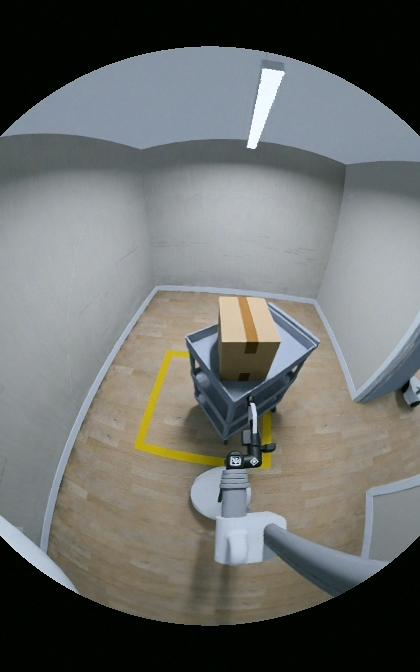

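Request:
move(
  blocking=false,
  r2={"base":{"translate_m":-0.06,"strafe_m":0.05}},
  cameras=[],
)

Request:
wait(
  seconds=2,
  cameras=[],
)

Request:
move(
  blocking=false,
  r2={"base":{"translate_m":0.25},"pace":"slow","contact_limits":{"translate_m":0.4}},
  cameras=[],
)

Request:
wait(
  seconds=6,
  cameras=["r2_head_camera","r2_head_left_camera"],
)

Scene clock: 741.57 s.
move: r2 moving
r1: as last shown
r1.lidar_m: 4.65 3.43 2.09 1.86 1.88 0.25 0.28 2.41 1.53 2.60 2.84 3.44
r1.motor_effort: lift_m=+23(23) arm_m=-4(4) wheel_0=-3(3) wheel_1=+5(6) wheel_2=+3(3)
r1.servo_current: wrist_yaw_rad=52(59) wrist_pitch_rad=39(46) wrist_roll_rad=46(72) gripper_m=39(46)
r1.wrist_depth_mm: - - - - - - - / - - - - - - - / - - - - - - - / - - - - - - - / - - - - - - - / - - - 203 - - - / - - 187 164 145 - -
r2.base_odometry: x=-2.606 y=-5.384 heading=+2.688
r2.turned_by_wheels: +0.001
r2.turned_by_imu: +0.001
r2.base_tilt: forward=-0.7 right=+0.1
r2.lidar_m: 0.44 1.83 1.43 1.39 1.47 2.01 1.98 1.86 1.44 1.45 1.69 0.55
r2.base_status: translate_m moving; strafe_m moving
r2.joint_positions: lift_m=+0.656 arm_m=+0.000 wrist_yaw_rad=-0.003 wrist_pitch_rad=-0.001 wrist_roll_rad=+1.569 gripper_m=-0.019
r2.joint_status: not commanded
r2.measured_speeds: translate_m=-0.101 strafe_m=+0.081 rotate_rad=+0.000 lift_m=+0.000 arm_m=+0.000 wrist_yaw_rad=+0.000 wrist_pitch_rad=+0.000 wrist_roll_rad=+0.000
r2.motor_effort: lift_m=+15(15) arm_m=+4(5) wheel_0=-11(13) wheel_1=+7(8) wheel_2=+12(12)
r2.servo_current: wrist_yaw_rad=59(59) wrist_pitch_rad=39(46) wrist_roll_rad=52(52) gripper_m=78(78)
r2.hand_pose: x=+0.4590 y=-0.0883 z=+0.8348 quat_wxyz=(+0.708, +0.707, -0.001, -0.001) (m; r2's base frame)
r2.wrist_depth_mm: - - - 399 - 683 - / - - - 351 - 768 - / - 357 359 312 - 854 - / - 357 359 283 - 788 - / - 357 357 257 - 732 - / - 353 187 201 179 683 - / - 351 353 - - - -
pictures: none
No camera images: "cameras" was empty.

Scene clock: 742.43 s.
earlier move: r2 done
r1.base_odometry: x=-1.601 y=+0.671 heading=-3.122
r1.turned_by_wheels: +0.000
r1.turned_by_imu: +0.000
r1.base_tilt: forward=-1.6 right=+1.3
r1.lidar_m: 4.64 3.38 2.11 1.86 1.87 0.25 0.28 2.44 1.51 2.61 2.86 3.44
r1.base_status: not commanded
r1.joint_positions: lift_m=+1.150 arm_m=+0.000 wrist_yaw_rad=-0.002 wrist_pitch_rad=+0.001 wrist_roll_rad=+0.000 gripper_m=+0.000
r1.joint_status: not commanded
r1.measured_speeds: all 0
r1.motor_effort: lift_m=+23(23) arm_m=-4(4) wheel_0=-2(3) wheel_1=+5(6) wheel_2=+3(3)
r1.servo_current: wrist_yaw_rad=46(65) wrist_pitch_rad=46(52) wrist_roll_rad=59(72) gripper_m=46(46)
r1.hand_pose: x=+0.4592 y=-0.0879 z=+1.3276 quat_wxyz=(+1.000, +0.000, +0.000, -0.001) (m; r1's base frame)
r1.wrist_depth_mm: - - - - - - - / - - - - - - - / - - - - - - - / - - - - - - - / - - - - - - - / - - - 203 - - - / - - 187 164 145 - -
r2.base_odometry: x=-2.587 y=-5.425 heading=+2.687
r2.turned_by_wheels: +0.000
r2.turned_by_imu: +0.000
r2.base_tilt: forward=-0.7 right=+0.1
r2.lidar_m: 0.49 1.81 1.39 1.34 1.47 2.01 1.94 1.91 1.48 1.44 1.73 0.56
r2.base_status: done
r2.joint_positions: lift_m=+0.656 arm_m=+0.000 wrist_yaw_rad=-0.003 wrist_pitch_rad=-0.001 wrist_roll_rad=+1.569 gripper_m=-0.019
r2.joint_status: not commanded
r2.measured_speeds: all 0
r2.motor_effort: lift_m=+15(15) arm_m=+4(5) wheel_0=-3(13) wheel_1=+4(8) wheel_2=+4(12)
r2.servo_current: wrist_yaw_rad=46(65) wrist_pitch_rad=46(46) wrist_roll_rad=39(52) gripper_m=78(78)
r2.hand_pose: x=+0.4590 y=-0.0883 z=+0.8348 quat_wxyz=(+0.708, +0.707, -0.001, -0.001) (m; r2's base frame)
r2.wrist_depth_mm: - - - 424 - - 427 / - - - 373 - - - / - 397 397 332 - - - / - 394 394 298 - 798 - / - 394 392 273 - 723 - / - 394 186 201 169 - - / - - - - - 477 477
wait: 0.87 of 2 s (r2 has come to rest)
pictures: none
No camera images: "cameras" was empty.

Scene clock: 742.93 s.
move: r2 moving
r1: as last shown
r1.lidar_m: 4.64 3.41 2.11 1.87 1.88 0.25 0.28 2.39 1.50 2.61 2.87 3.43
r1.servo_current: wrist_yaw_rad=39(65) wrist_pitch_rad=46(46) wrist_roll_rad=39(65) gripper_m=39(46)
r1.wrist_depth_mm: - - - - - - - / - - - - - - - / - - - - - - - / - - - - - - - / - - - - - - - / - - - 204 - - - / - - 187 164 145 - -
r2.base_odometry: x=-2.598 y=-5.419 heading=+2.687
r2.turned_by_wheels: +0.000
r2.turned_by_imu: +0.000
r2.base_tilt: forward=-0.7 right=+0.1
r2.lidar_m: 0.45 1.81 1.40 1.34 1.46 2.03 1.96 1.90 1.47 1.42 1.73 0.52
r2.base_status: translate_m moving
r2.joint_positions: lift_m=+0.656 arm_m=+0.000 wrist_yaw_rad=-0.003 wrist_pitch_rad=-0.001 wrist_roll_rad=+1.569 gripper_m=-0.019
r2.joint_status: not commanded
r2.measured_speeds: translate_m=+0.048 strafe_m=+0.000 rotate_rad=+0.000 lift_m=+0.000 arm_m=+0.000 wrist_yaw_rad=+0.000 wrist_pitch_rad=+0.000 wrist_roll_rad=+0.000
r2.motor_effort: lift_m=+15(15) arm_m=+4(4) wheel_0=+7(7) wheel_1=+7(7) wheel_2=-10(10)
r2.servo_current: wrist_yaw_rad=52(52) wrist_pitch_rad=39(46) wrist_roll_rad=52(59) gripper_m=78(85)
r2.contact_limits: translate_m 0.4
r2.hand_pose: x=+0.4590 y=-0.0883 z=+0.8348 quat_wxyz=(+0.708, +0.707, -0.001, -0.001) (m; r2's base frame)
r2.wrist_depth_mm: - - - 407 - 715 410 / - - - 357 - - - / - 387 387 319 - - - / - 384 387 289 - 788 - / - 379 382 263 - 732 - / - 382 186 199 170 - - / - - - - - - -
pictures: none
No camera images: "cameras" was empty.

Scene clock: 746.23 s.
earlier move: r2 done
r1.base_odometry: x=-1.601 y=+0.671 heading=-3.122
r1.turned_by_wheels: +0.000
r1.turned_by_imu: +0.000
r1.base_tilt: forward=-1.5 right=+1.3
r1.lidar_m: 4.64 3.37 2.10 1.86 1.87 0.25 0.29 2.63 1.52 2.59 2.87 3.44
r1.base_status: not commanded
r1.joint_positions: lift_m=+1.150 arm_m=+0.000 wrist_yaw_rad=-0.002 wrist_pitch_rad=+0.001 wrist_roll_rad=+0.000 gripper_m=+0.000
r1.joint_status: not commanded
r1.measured_speeds: all 0
r1.motor_effort: lift_m=+23(23) arm_m=-4(4) wheel_0=-2(3) wheel_1=+5(6) wheel_2=+3(3)
r1.servo_current: wrist_yaw_rad=46(72) wrist_pitch_rad=39(52) wrist_roll_rad=59(65) gripper_m=46(52)
r1.hand_pose: x=+0.4592 y=-0.0879 z=+1.3276 quat_wxyz=(+1.000, +0.000, +0.000, -0.001) (m; r1's base frame)
r1.wrist_depth_mm: - - - - - - - / - - - - - - - / - - - - - - - / - - - - - - - / - - - - - - - / - - - 202 - - - / - - 187 164 144 - -
r2.base_odometry: x=-2.812 y=-5.315 heading=+2.687
r2.turned_by_wheels: +0.000
r2.turned_by_imu: +0.000
r2.base_tilt: forward=-0.7 right=+0.1
r2.lidar_m: 0.40 0.67 1.37 1.32 1.45 2.16 2.20 1.92 1.49 1.88 1.60 0.54
r2.base_status: done
r2.joint_positions: lift_m=+0.656 arm_m=+0.000 wrist_yaw_rad=-0.003 wrist_pitch_rad=-0.001 wrist_roll_rad=+1.569 gripper_m=-0.019
r2.joint_status: not commanded
r2.measured_speeds: all 0
r2.motor_effort: lift_m=+15(15) arm_m=+4(5) wheel_0=+5(10) wheel_1=+5(7) wheel_2=-6(15)
r2.servo_current: wrist_yaw_rad=52(65) wrist_pitch_rad=46(46) wrist_roll_rad=46(59) gripper_m=78(85)
r2.contact_limits: translate_m 0.4
r2.hand_pose: x=+0.4590 y=-0.0883 z=+0.8348 quat_wxyz=(+0.708, +0.707, -0.001, -0.001) (m; r2's base frame)
r2.wrist_depth_mm: - - - 379 - 627 - / - - - 334 - 715 - / - - - 300 - - - / 320 320 320 271 - 788 - / 320 320 322 249 - 732 - / 319 319 185 201 179 683 - / 320 320 319 - - 609 -
wait: 3.30 of 6 s (r2 has come to rest)
pictures: r2_head_camera, r2_head_left_camera
Images, in order (width x height): r2_head_camera 420x560, r2_head_left_camera 420x672.

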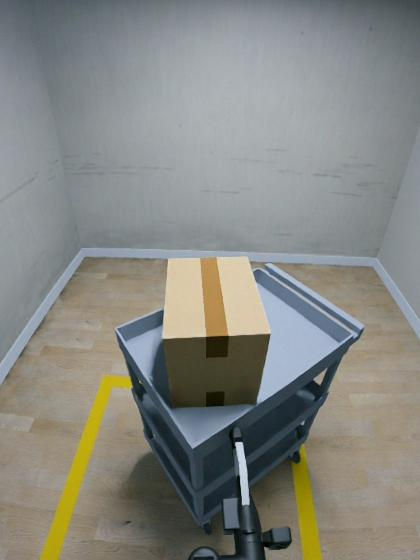

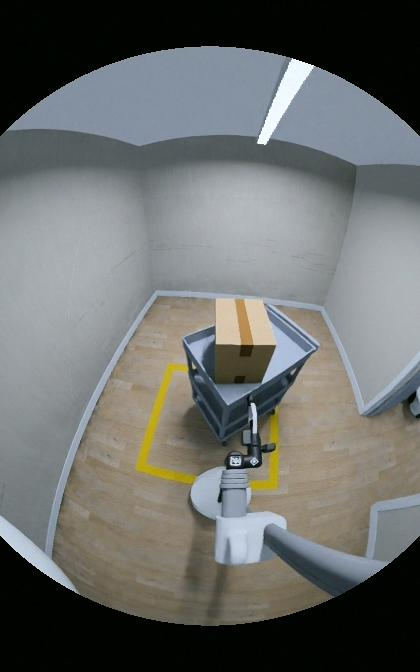

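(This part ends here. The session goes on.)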